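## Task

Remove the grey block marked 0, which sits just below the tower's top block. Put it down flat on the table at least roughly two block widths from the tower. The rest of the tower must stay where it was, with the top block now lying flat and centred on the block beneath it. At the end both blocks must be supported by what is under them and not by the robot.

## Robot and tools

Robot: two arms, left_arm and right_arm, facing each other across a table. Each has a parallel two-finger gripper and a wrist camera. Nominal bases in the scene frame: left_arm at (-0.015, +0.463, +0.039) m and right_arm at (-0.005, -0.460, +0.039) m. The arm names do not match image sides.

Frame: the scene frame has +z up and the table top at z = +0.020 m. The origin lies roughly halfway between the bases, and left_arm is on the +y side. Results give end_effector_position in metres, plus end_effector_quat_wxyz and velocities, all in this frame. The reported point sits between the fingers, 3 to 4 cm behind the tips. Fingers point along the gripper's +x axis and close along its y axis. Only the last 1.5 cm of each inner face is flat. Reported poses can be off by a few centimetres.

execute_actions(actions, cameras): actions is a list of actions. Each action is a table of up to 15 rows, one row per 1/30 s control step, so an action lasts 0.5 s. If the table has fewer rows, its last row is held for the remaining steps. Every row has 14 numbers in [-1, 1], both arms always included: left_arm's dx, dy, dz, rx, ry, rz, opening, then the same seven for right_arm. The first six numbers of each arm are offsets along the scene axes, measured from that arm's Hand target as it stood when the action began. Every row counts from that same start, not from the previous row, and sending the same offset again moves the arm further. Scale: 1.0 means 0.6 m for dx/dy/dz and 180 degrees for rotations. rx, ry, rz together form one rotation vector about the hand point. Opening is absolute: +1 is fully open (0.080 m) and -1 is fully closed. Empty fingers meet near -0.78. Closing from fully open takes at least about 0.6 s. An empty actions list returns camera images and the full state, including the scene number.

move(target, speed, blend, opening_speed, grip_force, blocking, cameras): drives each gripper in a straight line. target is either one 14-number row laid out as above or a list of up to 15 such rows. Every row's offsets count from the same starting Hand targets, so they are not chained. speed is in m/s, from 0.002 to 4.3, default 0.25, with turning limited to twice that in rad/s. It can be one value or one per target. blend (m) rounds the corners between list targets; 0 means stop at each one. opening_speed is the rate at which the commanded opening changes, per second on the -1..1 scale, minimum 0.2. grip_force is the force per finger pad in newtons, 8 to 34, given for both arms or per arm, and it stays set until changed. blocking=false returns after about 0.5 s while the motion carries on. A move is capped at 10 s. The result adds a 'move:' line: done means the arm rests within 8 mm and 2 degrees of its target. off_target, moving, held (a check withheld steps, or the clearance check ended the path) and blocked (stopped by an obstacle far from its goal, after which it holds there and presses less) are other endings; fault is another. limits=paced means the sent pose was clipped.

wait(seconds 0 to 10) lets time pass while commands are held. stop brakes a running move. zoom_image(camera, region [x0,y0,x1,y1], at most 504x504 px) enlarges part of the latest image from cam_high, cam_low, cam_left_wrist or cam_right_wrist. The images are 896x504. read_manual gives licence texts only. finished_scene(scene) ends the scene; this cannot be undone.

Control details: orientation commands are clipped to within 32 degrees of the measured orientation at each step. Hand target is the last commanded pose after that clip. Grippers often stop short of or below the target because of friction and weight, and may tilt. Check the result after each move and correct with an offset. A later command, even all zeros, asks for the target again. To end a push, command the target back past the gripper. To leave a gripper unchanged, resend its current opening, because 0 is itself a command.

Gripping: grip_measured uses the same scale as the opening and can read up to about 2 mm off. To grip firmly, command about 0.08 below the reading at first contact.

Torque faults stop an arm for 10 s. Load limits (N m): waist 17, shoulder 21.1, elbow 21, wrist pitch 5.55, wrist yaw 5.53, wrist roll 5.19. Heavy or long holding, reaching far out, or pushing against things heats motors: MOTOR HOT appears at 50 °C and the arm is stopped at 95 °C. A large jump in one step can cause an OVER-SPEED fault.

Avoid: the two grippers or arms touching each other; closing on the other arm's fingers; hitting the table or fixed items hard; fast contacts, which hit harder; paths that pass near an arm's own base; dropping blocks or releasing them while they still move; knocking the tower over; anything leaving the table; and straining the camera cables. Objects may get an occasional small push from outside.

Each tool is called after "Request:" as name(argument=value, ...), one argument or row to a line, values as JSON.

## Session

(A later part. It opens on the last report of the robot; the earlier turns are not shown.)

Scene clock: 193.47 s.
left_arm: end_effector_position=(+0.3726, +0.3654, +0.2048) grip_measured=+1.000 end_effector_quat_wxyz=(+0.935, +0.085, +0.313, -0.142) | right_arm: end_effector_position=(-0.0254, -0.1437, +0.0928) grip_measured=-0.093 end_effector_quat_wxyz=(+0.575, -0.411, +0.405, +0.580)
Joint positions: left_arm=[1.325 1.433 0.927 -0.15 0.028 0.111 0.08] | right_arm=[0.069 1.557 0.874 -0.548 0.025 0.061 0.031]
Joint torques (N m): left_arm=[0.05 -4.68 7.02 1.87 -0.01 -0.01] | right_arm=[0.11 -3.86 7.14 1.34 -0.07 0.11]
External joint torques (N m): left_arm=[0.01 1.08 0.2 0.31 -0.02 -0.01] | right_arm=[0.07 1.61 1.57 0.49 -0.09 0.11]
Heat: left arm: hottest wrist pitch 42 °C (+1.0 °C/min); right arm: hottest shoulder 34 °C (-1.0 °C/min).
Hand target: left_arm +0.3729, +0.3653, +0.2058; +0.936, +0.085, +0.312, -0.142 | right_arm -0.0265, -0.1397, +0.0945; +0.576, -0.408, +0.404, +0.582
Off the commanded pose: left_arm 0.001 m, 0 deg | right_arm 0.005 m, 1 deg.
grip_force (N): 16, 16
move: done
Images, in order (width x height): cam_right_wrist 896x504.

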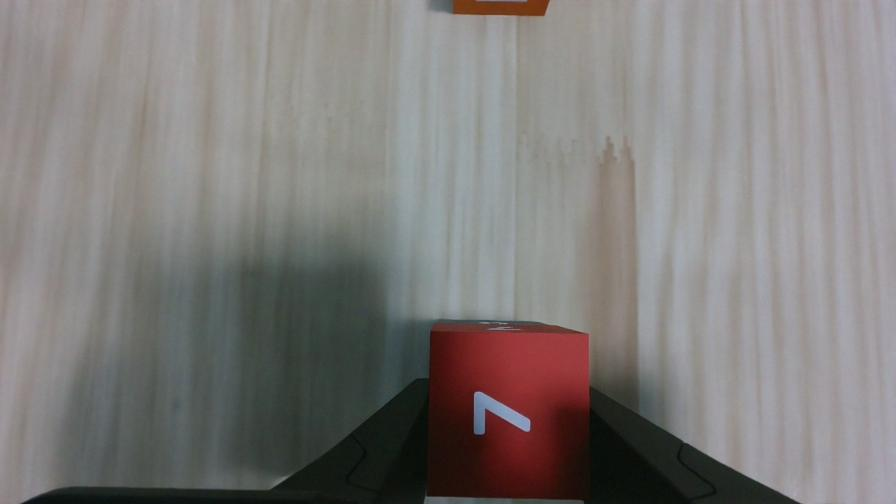

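Request:
move(
  target=[
    [0,0,0,0,0,0,1, 0,0,0.0583,0,0,0,-0.16],
    [0,0,0,0,0,0,1, 0.0020,0.2287,0.0500,0,0,0,-0.16],
  ],
  speed=0.2,
  blend=[0.015, 0],
  cameras=["cam_right_wrist", "cam_low"],
)

Request:
zoom_image(
  camera="cam_low",
  region=[390, 220, 490, 290],
)

Scene clock: 209.67 s.
left_arm: end_effector_position=(+0.3726, +0.3654, +0.2048) grip_measured=+1.000 end_effector_quat_wxyz=(+0.935, +0.085, +0.313, -0.142) | right_arm: end_effector_position=(-0.0260, -0.0054, +0.1250) grip_measured=-0.093 end_effector_quat_wxyz=(+0.577, -0.408, +0.403, +0.581)
Joint positions: left_arm=[1.325 1.433 0.927 -0.15 0.028 0.111 0.08] | right_arm=[0.044 2.017 1.574 -0.78 0.016 0.04 0.031]
Joint torques (N m): left_arm=[0.03 -4.6 6.94 1.89 -0.01 0] | right_arm=[-0.3 -6.78 7.86 0.99 -0.09 -0.14]
External joint torques (N m): left_arm=[0 1.15 0.08 0.31 -0.02 0] | right_arm=[-0.29 2.4 1.87 0.12 -0.11 -0.15]
Heat: left arm: hottest wrist pitch 42 °C (+1.0 °C/min); right arm: hottest elbow 34 °C (+1.0 °C/min).
Hand target: left_arm +0.3729, +0.3653, +0.2058; +0.936, +0.085, +0.312, -0.142 | right_arm -0.0252, -0.0024, +0.1245; +0.576, -0.408, +0.403, +0.582
Off the commanded pose: left_arm 0.001 m, 0 deg | right_arm 0.003 m, 0 deg.
grip_force (N): 16, 16
move: done
Images, in order (width x height): cam_low 896x504, cam_right_wrist 896x504.

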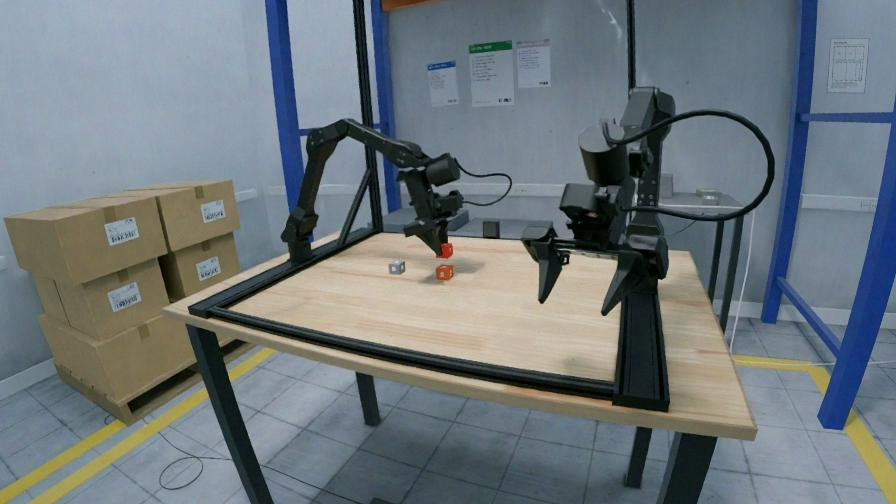

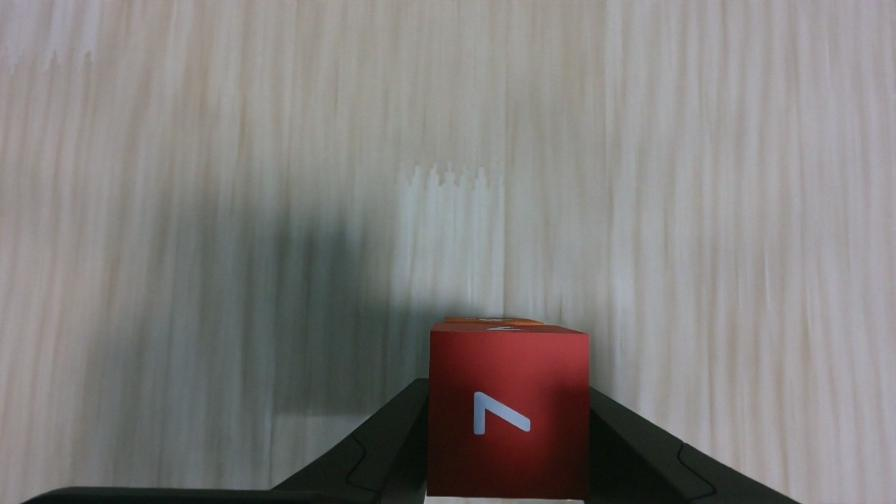

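Scaled by 5.040.

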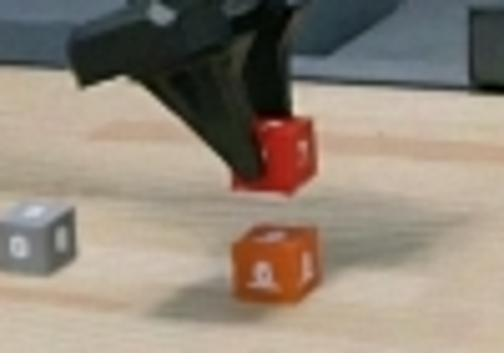

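Request:
zoom_image(
  camera="cam_right_wrist",
  region=[410, 290, 610, 390],
)

Scaled by 2.520.

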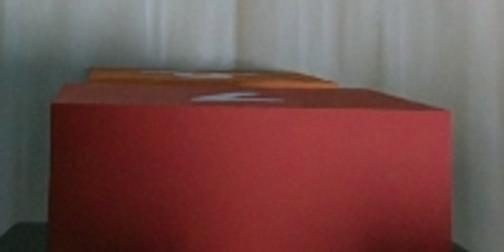

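Request:
move(
  target=[0,0,0,0,0,0,1, 0.0045,0,-0.0442,0,0,0,-0.16],
  speed=0.08,
  cameras=["cam_right_wrist", "cam_low"],
)

Request:
zoom_image(
  camera="cam_low",
  region=[410, 220, 480, 290],
)

Request:
zoom_image(
  camera="cam_right_wrist",
  region=[410, 300, 610, 350],
)

Scene clock: 225.93 s.
left_arm: end_effector_position=(+0.3726, +0.3654, +0.2048) grip_measured=+1.000 end_effector_quat_wxyz=(+0.935, +0.085, +0.313, -0.142) | right_arm: end_effector_position=(-0.0235, -0.0016, +0.1030) grip_measured=-0.093 end_effector_quat_wxyz=(+0.579, -0.405, +0.401, +0.583)
Joint positions: left_arm=[1.325 1.433 0.927 -0.15 0.028 0.111 0.08] | right_arm=[0.038 2.044 1.521 -0.69 0.014 0.034 0.031]
Joint torques (N m): left_arm=[0.06 -4.69 7.04 1.87 -0.02 0.01] | right_arm=[-0.2 -7.12 5.62 1.35 -0.06 -0.16]
External joint torques (N m): left_arm=[0.06 1.04 0.29 0.33 -0.04 0.01] | right_arm=[-0.19 2.16 -0.24 0.48 -0.07 -0.16]
Heat: left arm: hottest wrist pitch 43 °C (+1.0 °C/min); right arm: hottest elbow 34 °C (+1.0 °C/min).
Hand target: left_arm +0.3729, +0.3653, +0.2058; +0.936, +0.085, +0.312, -0.142 | right_arm -0.0226, -0.0025, +0.0979; +0.576, -0.408, +0.404, +0.582
Off the commanded pose: left_arm 0.001 m, 0 deg | right_arm 0.005 m, 1 deg.
grip_force (N): 16, 16
move: done
Images, in order (width x height): cam_low 896x504, cam_right_wrist 896x504.

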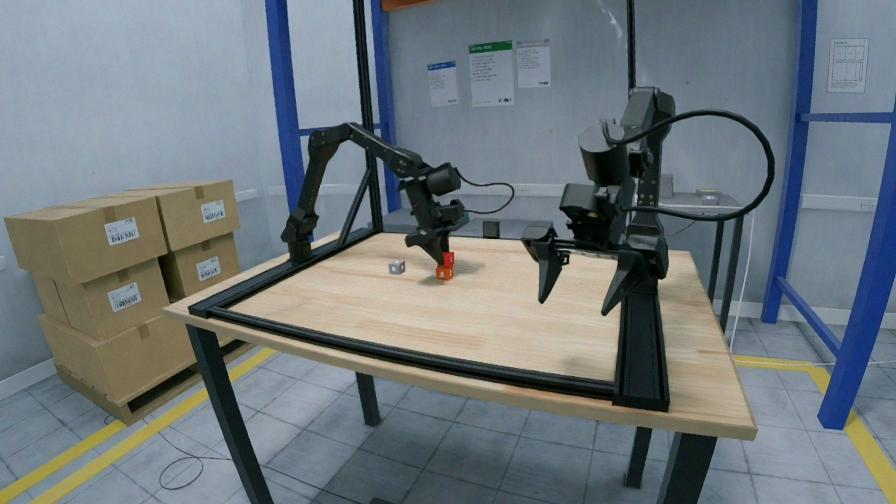

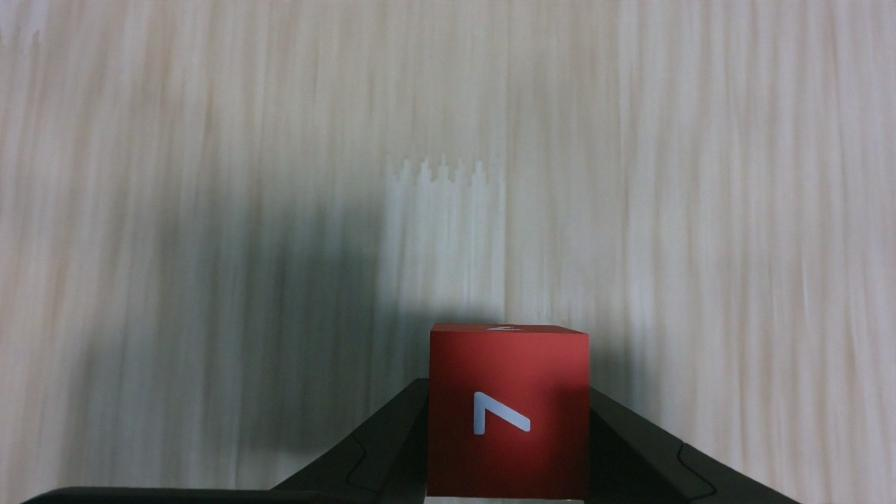

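Scaled by 7.200.

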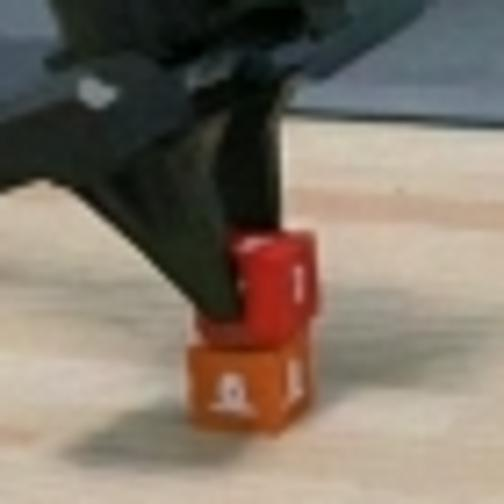

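Scaled by 2.520.

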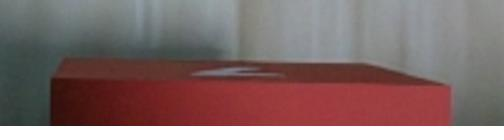

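Request:
move(
  target=[0,0,0,0,0,0,1, 0,-0.0100,0,0,0,0,-0.16],
  speed=0.05,
  cameras=["cam_right_wrist", "cam_low"],
)

Request:
zoom_image(
  camera="cam_low",
  region=[425, 240, 475, 290],
)

Request:
zoom_image(
  camera="cam_right_wrist",
  region=[410, 300, 610, 350],
)

Scene clock: 237.70 s.
left_arm: end_effector_position=(+0.3726, +0.3654, +0.2048) grip_measured=+1.000 end_effector_quat_wxyz=(+0.935, +0.085, +0.313, -0.142) | right_arm: end_effector_position=(-0.0235, -0.0056, +0.0973) grip_measured=-0.093 end_effector_quat_wxyz=(+0.577, -0.407, +0.403, +0.582)
Joint positions: left_arm=[1.325 1.433 0.927 -0.15 0.028 0.111 0.08] | right_arm=[0.038 2.041 1.496 -0.676 0.013 0.034 0.031]
Joint torques (N m): left_arm=[0.08 -4.64 6.96 1.87 0.02 0] | right_arm=[-0.16 -8.96 4.61 1.14 -0.1 -0.15]
External joint torques (N m): left_arm=[0.12 1.07 0.18 0.31 0 0.01] | right_arm=[-0.13 0.34 -1.29 0.26 -0.12 -0.15]
Heat: left arm: hottest wrist pitch 43 °C (+1.0 °C/min); right arm: hottest shoulder 34 °C (+0.0 °C/min).
Hand target: left_arm +0.3729, +0.3653, +0.2058; +0.936, +0.085, +0.312, -0.142 | right_arm -0.0226, -0.0084, +0.0980; +0.576, -0.408, +0.404, +0.582
Off the commanded pose: left_arm 0.001 m, 0 deg | right_arm 0.003 m, 0 deg.
grip_force (N): 16, 16
move: done
Images, in order (width x height): cam_low 896x504, cam_right_wrist 896x504.

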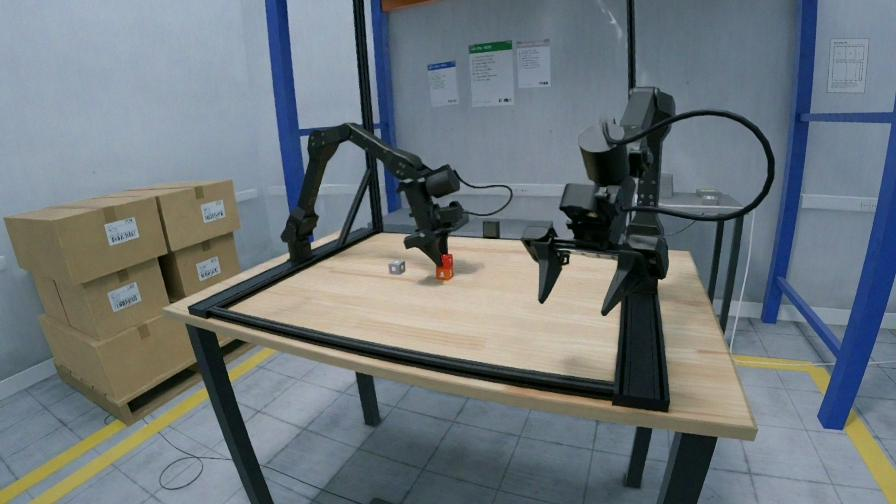

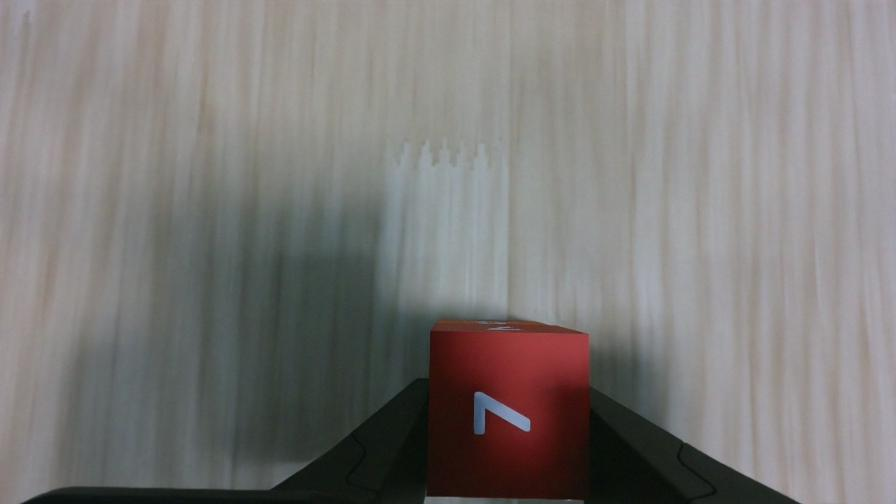

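Scaled by 10.080.

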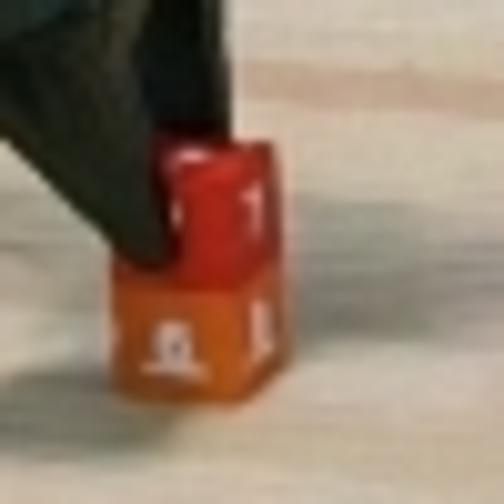

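Scaled by 2.520.

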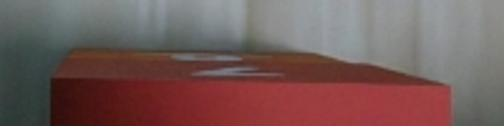

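Request:
move(
  target=[0,0,0,0,0,0,1, 0,0,-0.0108,0,0,0,-0.16],
  speed=0.03,
  cameras=["cam_right_wrist", "cam_low"],
)

Request:
zoom_image(
  camera="cam_low",
  region=[425, 240, 475, 290],
)

Request:
zoom_image(
  camera="cam_right_wrist",
  region=[410, 300, 610, 350],
)

Scene clock: 249.97 s.
left_arm: end_effector_position=(+0.3726, +0.3654, +0.2048) grip_measured=+1.000 end_effector_quat_wxyz=(+0.935, +0.085, +0.313, -0.142) | right_arm: end_effector_position=(-0.0235, -0.0051, +0.0960) grip_measured=-0.093 end_effector_quat_wxyz=(+0.579, -0.404, +0.400, +0.584)
Joint positions: left_arm=[1.325 1.433 0.927 -0.15 0.028 0.111 0.08] | right_arm=[0.038 2.038 1.483 -0.656 0.013 0.034 0.031]
Joint torques (N m): left_arm=[0.07 -4.64 6.9 1.87 0 -0.01] | right_arm=[-0.13 -7.96 4.49 1.37 -0.1 -0.11]
External joint torques (N m): left_arm=[0.09 1 0.17 0.34 -0.01 -0.01] | right_arm=[-0.12 1.24 -1.34 0.49 -0.11 -0.11]
Heat: left arm: hottest wrist pitch 43 °C (+1.0 °C/min); right arm: hottest shoulder 39 °C (+5.0 °C/min).
Hand target: left_arm +0.3729, +0.3653, +0.2058; +0.936, +0.085, +0.312, -0.142 | right_arm -0.0226, -0.0085, +0.0914; +0.576, -0.408, +0.404, +0.582
Off the commanded pose: left_arm 0.001 m, 0 deg | right_arm 0.006 m, 1 deg.
grip_force (N): 16, 16
move: done
Images, in order (width x height): cam_low 896x504, cam_right_wrist 896x504.

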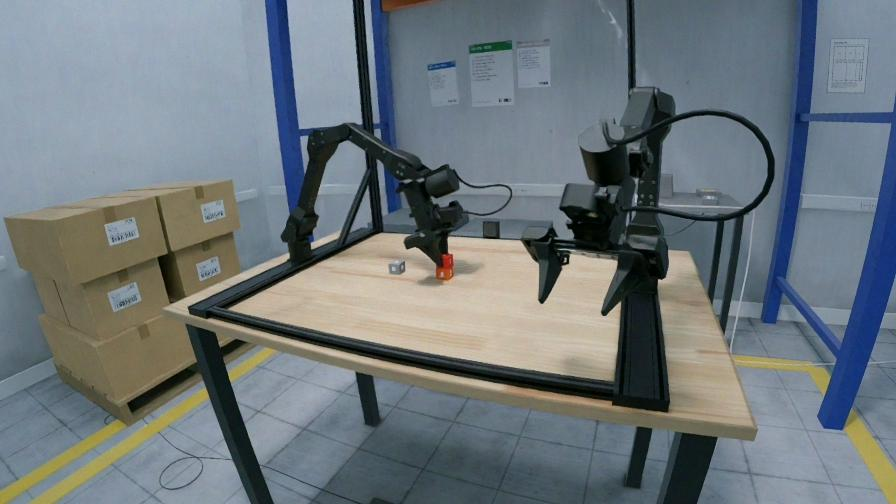

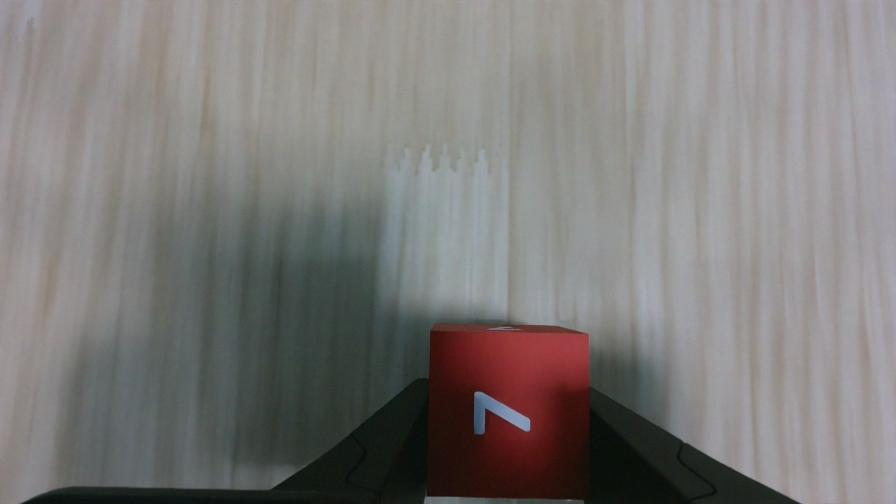

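Scaled by 10.080.

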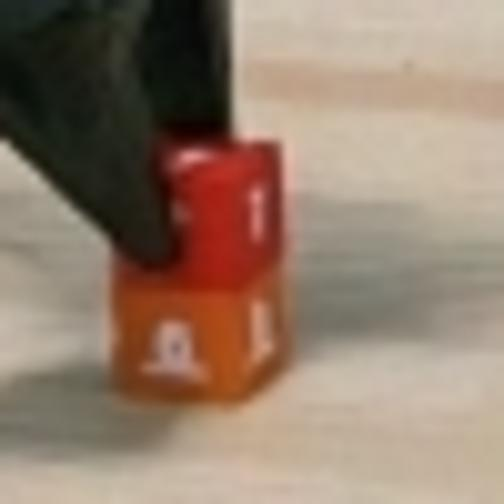

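Scaled by 2.520.

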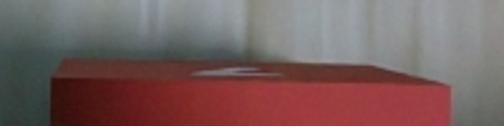

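Request:
move(
  target=[
    [0,0,0,0,0,0,1, 0,0,0.0058,-0.0060,0,0,-0.16],
    [0,0,0,0,0,0,1, 0,0,0.0058,-0.0060,0,0,0.3],
  ],
  speed=0.05,
  opening_speed=0.7,
  cameras=["cam_right_wrist", "cam_low"],
)

Request:
zoom_image(
  camera="cam_low",
  region=[425, 240, 475, 290],
)

Request:
zoom_image(
  camera="cam_right_wrist",
  region=[400, 300, 610, 350],
)

Scene clock: 261.23 s.
left_arm: end_effector_position=(+0.3726, +0.3654, +0.2048) grip_measured=+1.000 end_effector_quat_wxyz=(+0.935, +0.085, +0.313, -0.142) | right_arm: end_effector_position=(-0.0234, -0.0096, +0.0967) grip_measured=+0.296 end_effector_quat_wxyz=(+0.574, -0.412, +0.408, +0.578)
Joint positions: left_arm=[1.325 1.433 0.927 -0.15 0.028 0.111 0.08] | right_arm=[0.038 2.038 1.495 -0.694 0.012 0.034 0.048]
Joint torques (N m): left_arm=[0.05 -4.64 6.94 1.87 0.01 -0.02] | right_arm=[-0.24 -7 6.9 0.95 -0.08 -0.12]
External joint torques (N m): left_arm=[0.06 1.1 0.12 0.31 -0.01 -0.02] | right_arm=[-0.19 2.21 1.06 0.11 -0.1 -0.12]
Heat: left arm: hottest wrist pitch 43 °C (+1.0 °C/min); right arm: hottest shoulder 39 °C (+6.1 °C/min).
Hand target: left_arm +0.3729, +0.3653, +0.2058; +0.936, +0.085, +0.312, -0.142 | right_arm -0.0226, -0.0085, +0.0949; +0.572, -0.413, +0.409, +0.578
Off the commanded pose: left_arm 0.001 m, 0 deg | right_arm 0.002 m, 0 deg.
grip_force (N): 16, 16
move: done
Images, in order (width x height): cam_low 896x504, cam_right_wrist 896x504.

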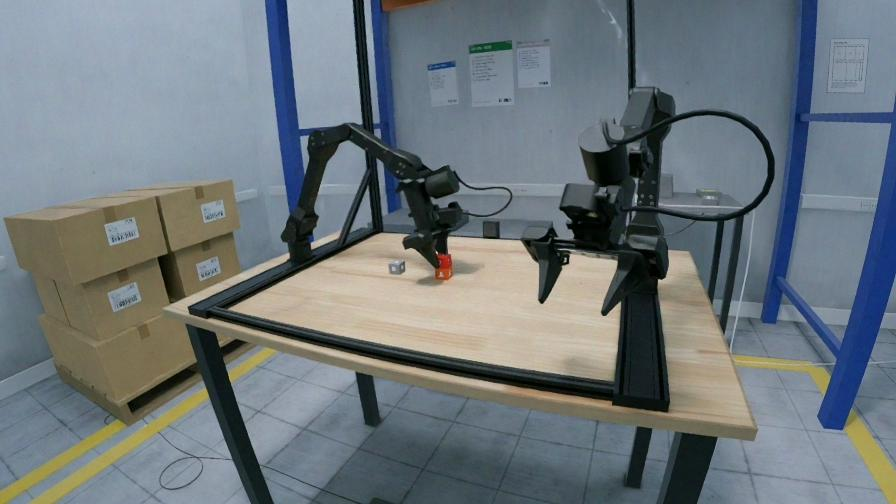

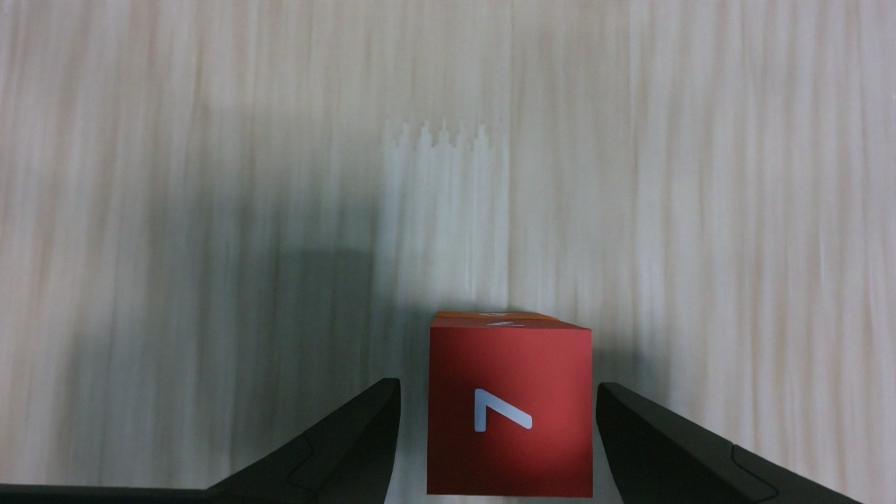

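Scaled by 10.080.

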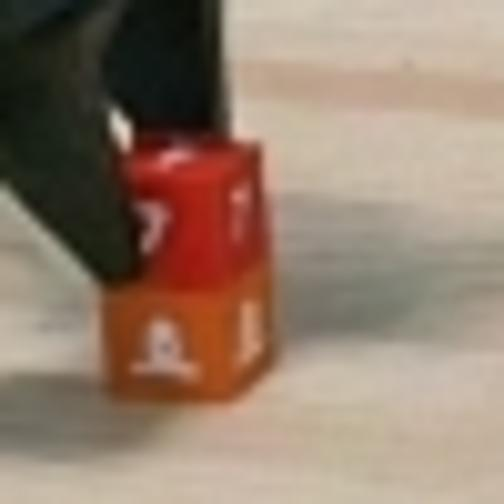

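Scaled by 2.400.

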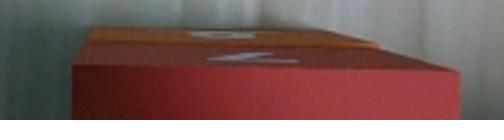

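Request:
move(
  target=[0,0,0,0,0,0,1, 0,0,0.1333,0,0,0,0.5],
  speed=0.15,
  opening_speed=1.0,
  cameras=["cam_right_wrist", "cam_low", "cam_high"],
)

Request:
zoom_image(
  camera="cam_low",
  region=[380, 240, 470, 290],
)

Scene clock: 275.03 s.
left_arm: end_effector_position=(+0.3726, +0.3654, +0.2048) grip_measured=+1.000 end_effector_quat_wxyz=(+0.935, +0.085, +0.313, -0.142) | right_arm: end_effector_position=(-0.0234, -0.0106, +0.1674) grip_measured=+0.497 end_effector_quat_wxyz=(+0.569, -0.419, +0.414, +0.574)
Joint positions: left_arm=[1.325 1.433 0.927 -0.15 0.028 0.111 0.08] | right_arm=[0.038 2.005 1.737 -0.992 0.012 0.034 0.057]
Joint torques (N m): left_arm=[0.08 -4.6 7.01 1.88 -0.03 -0.01] | right_arm=[-0.39 -8.67 7.9 0.86 -0.03 -0.13]
External joint torques (N m): left_arm=[0.1 1.1 0.25 0.34 -0.05 -0.01] | right_arm=[-0.37 0.48 1.88 0.04 -0.04 -0.13]
Heat: left arm: hottest wrist pitch 43 °C (+0.0 °C/min); right arm: hottest shoulder 37 °C (+5.1 °C/min).
Hand target: left_arm +0.3729, +0.3653, +0.2058; +0.936, +0.085, +0.312, -0.142 | right_arm -0.0226, -0.0084, +0.1750; +0.573, -0.413, +0.409, +0.578
Off the commanded pose: left_arm 0.001 m, 0 deg | right_arm 0.008 m, 1 deg.
grip_force (N): 16, 16
move: done
Images, in order (width x height): cam_high 896x504, cam_low 896x504, cam_right_wrist 896x504.

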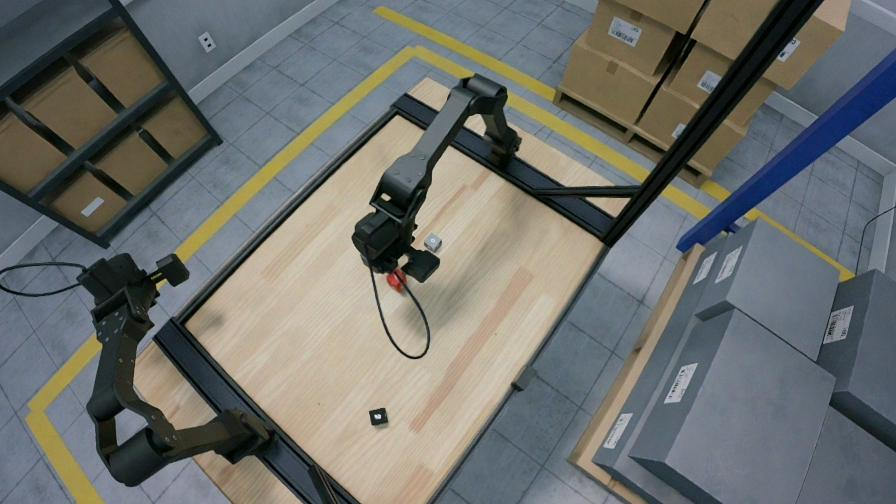

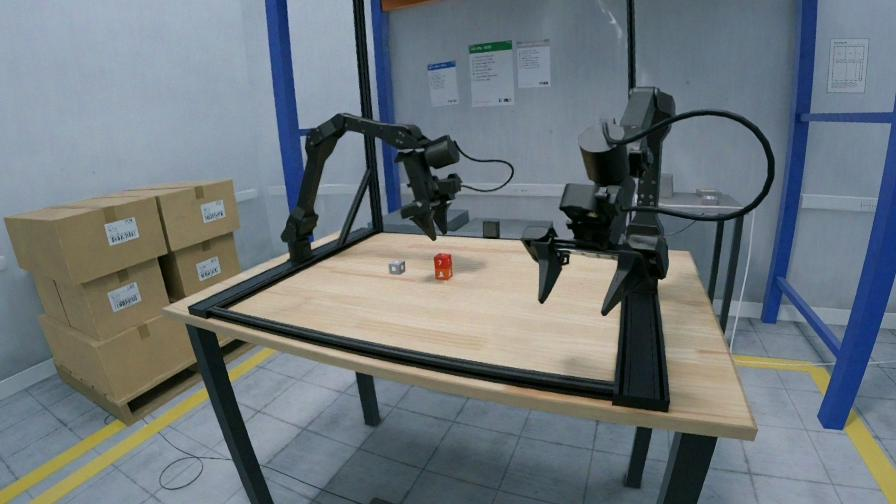

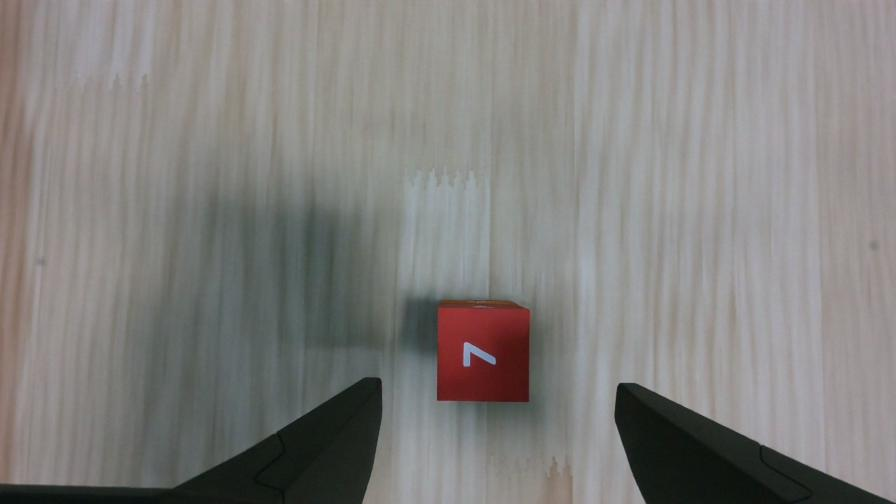

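Scaled by 5.600.

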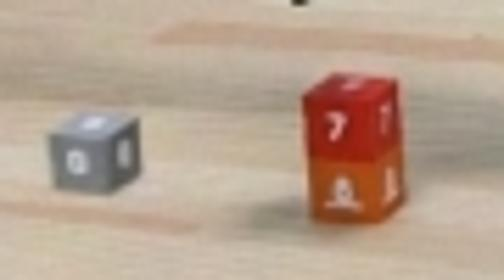

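Request:
finished_scene(
  scene=1,
)

The scene is finished: the task was done.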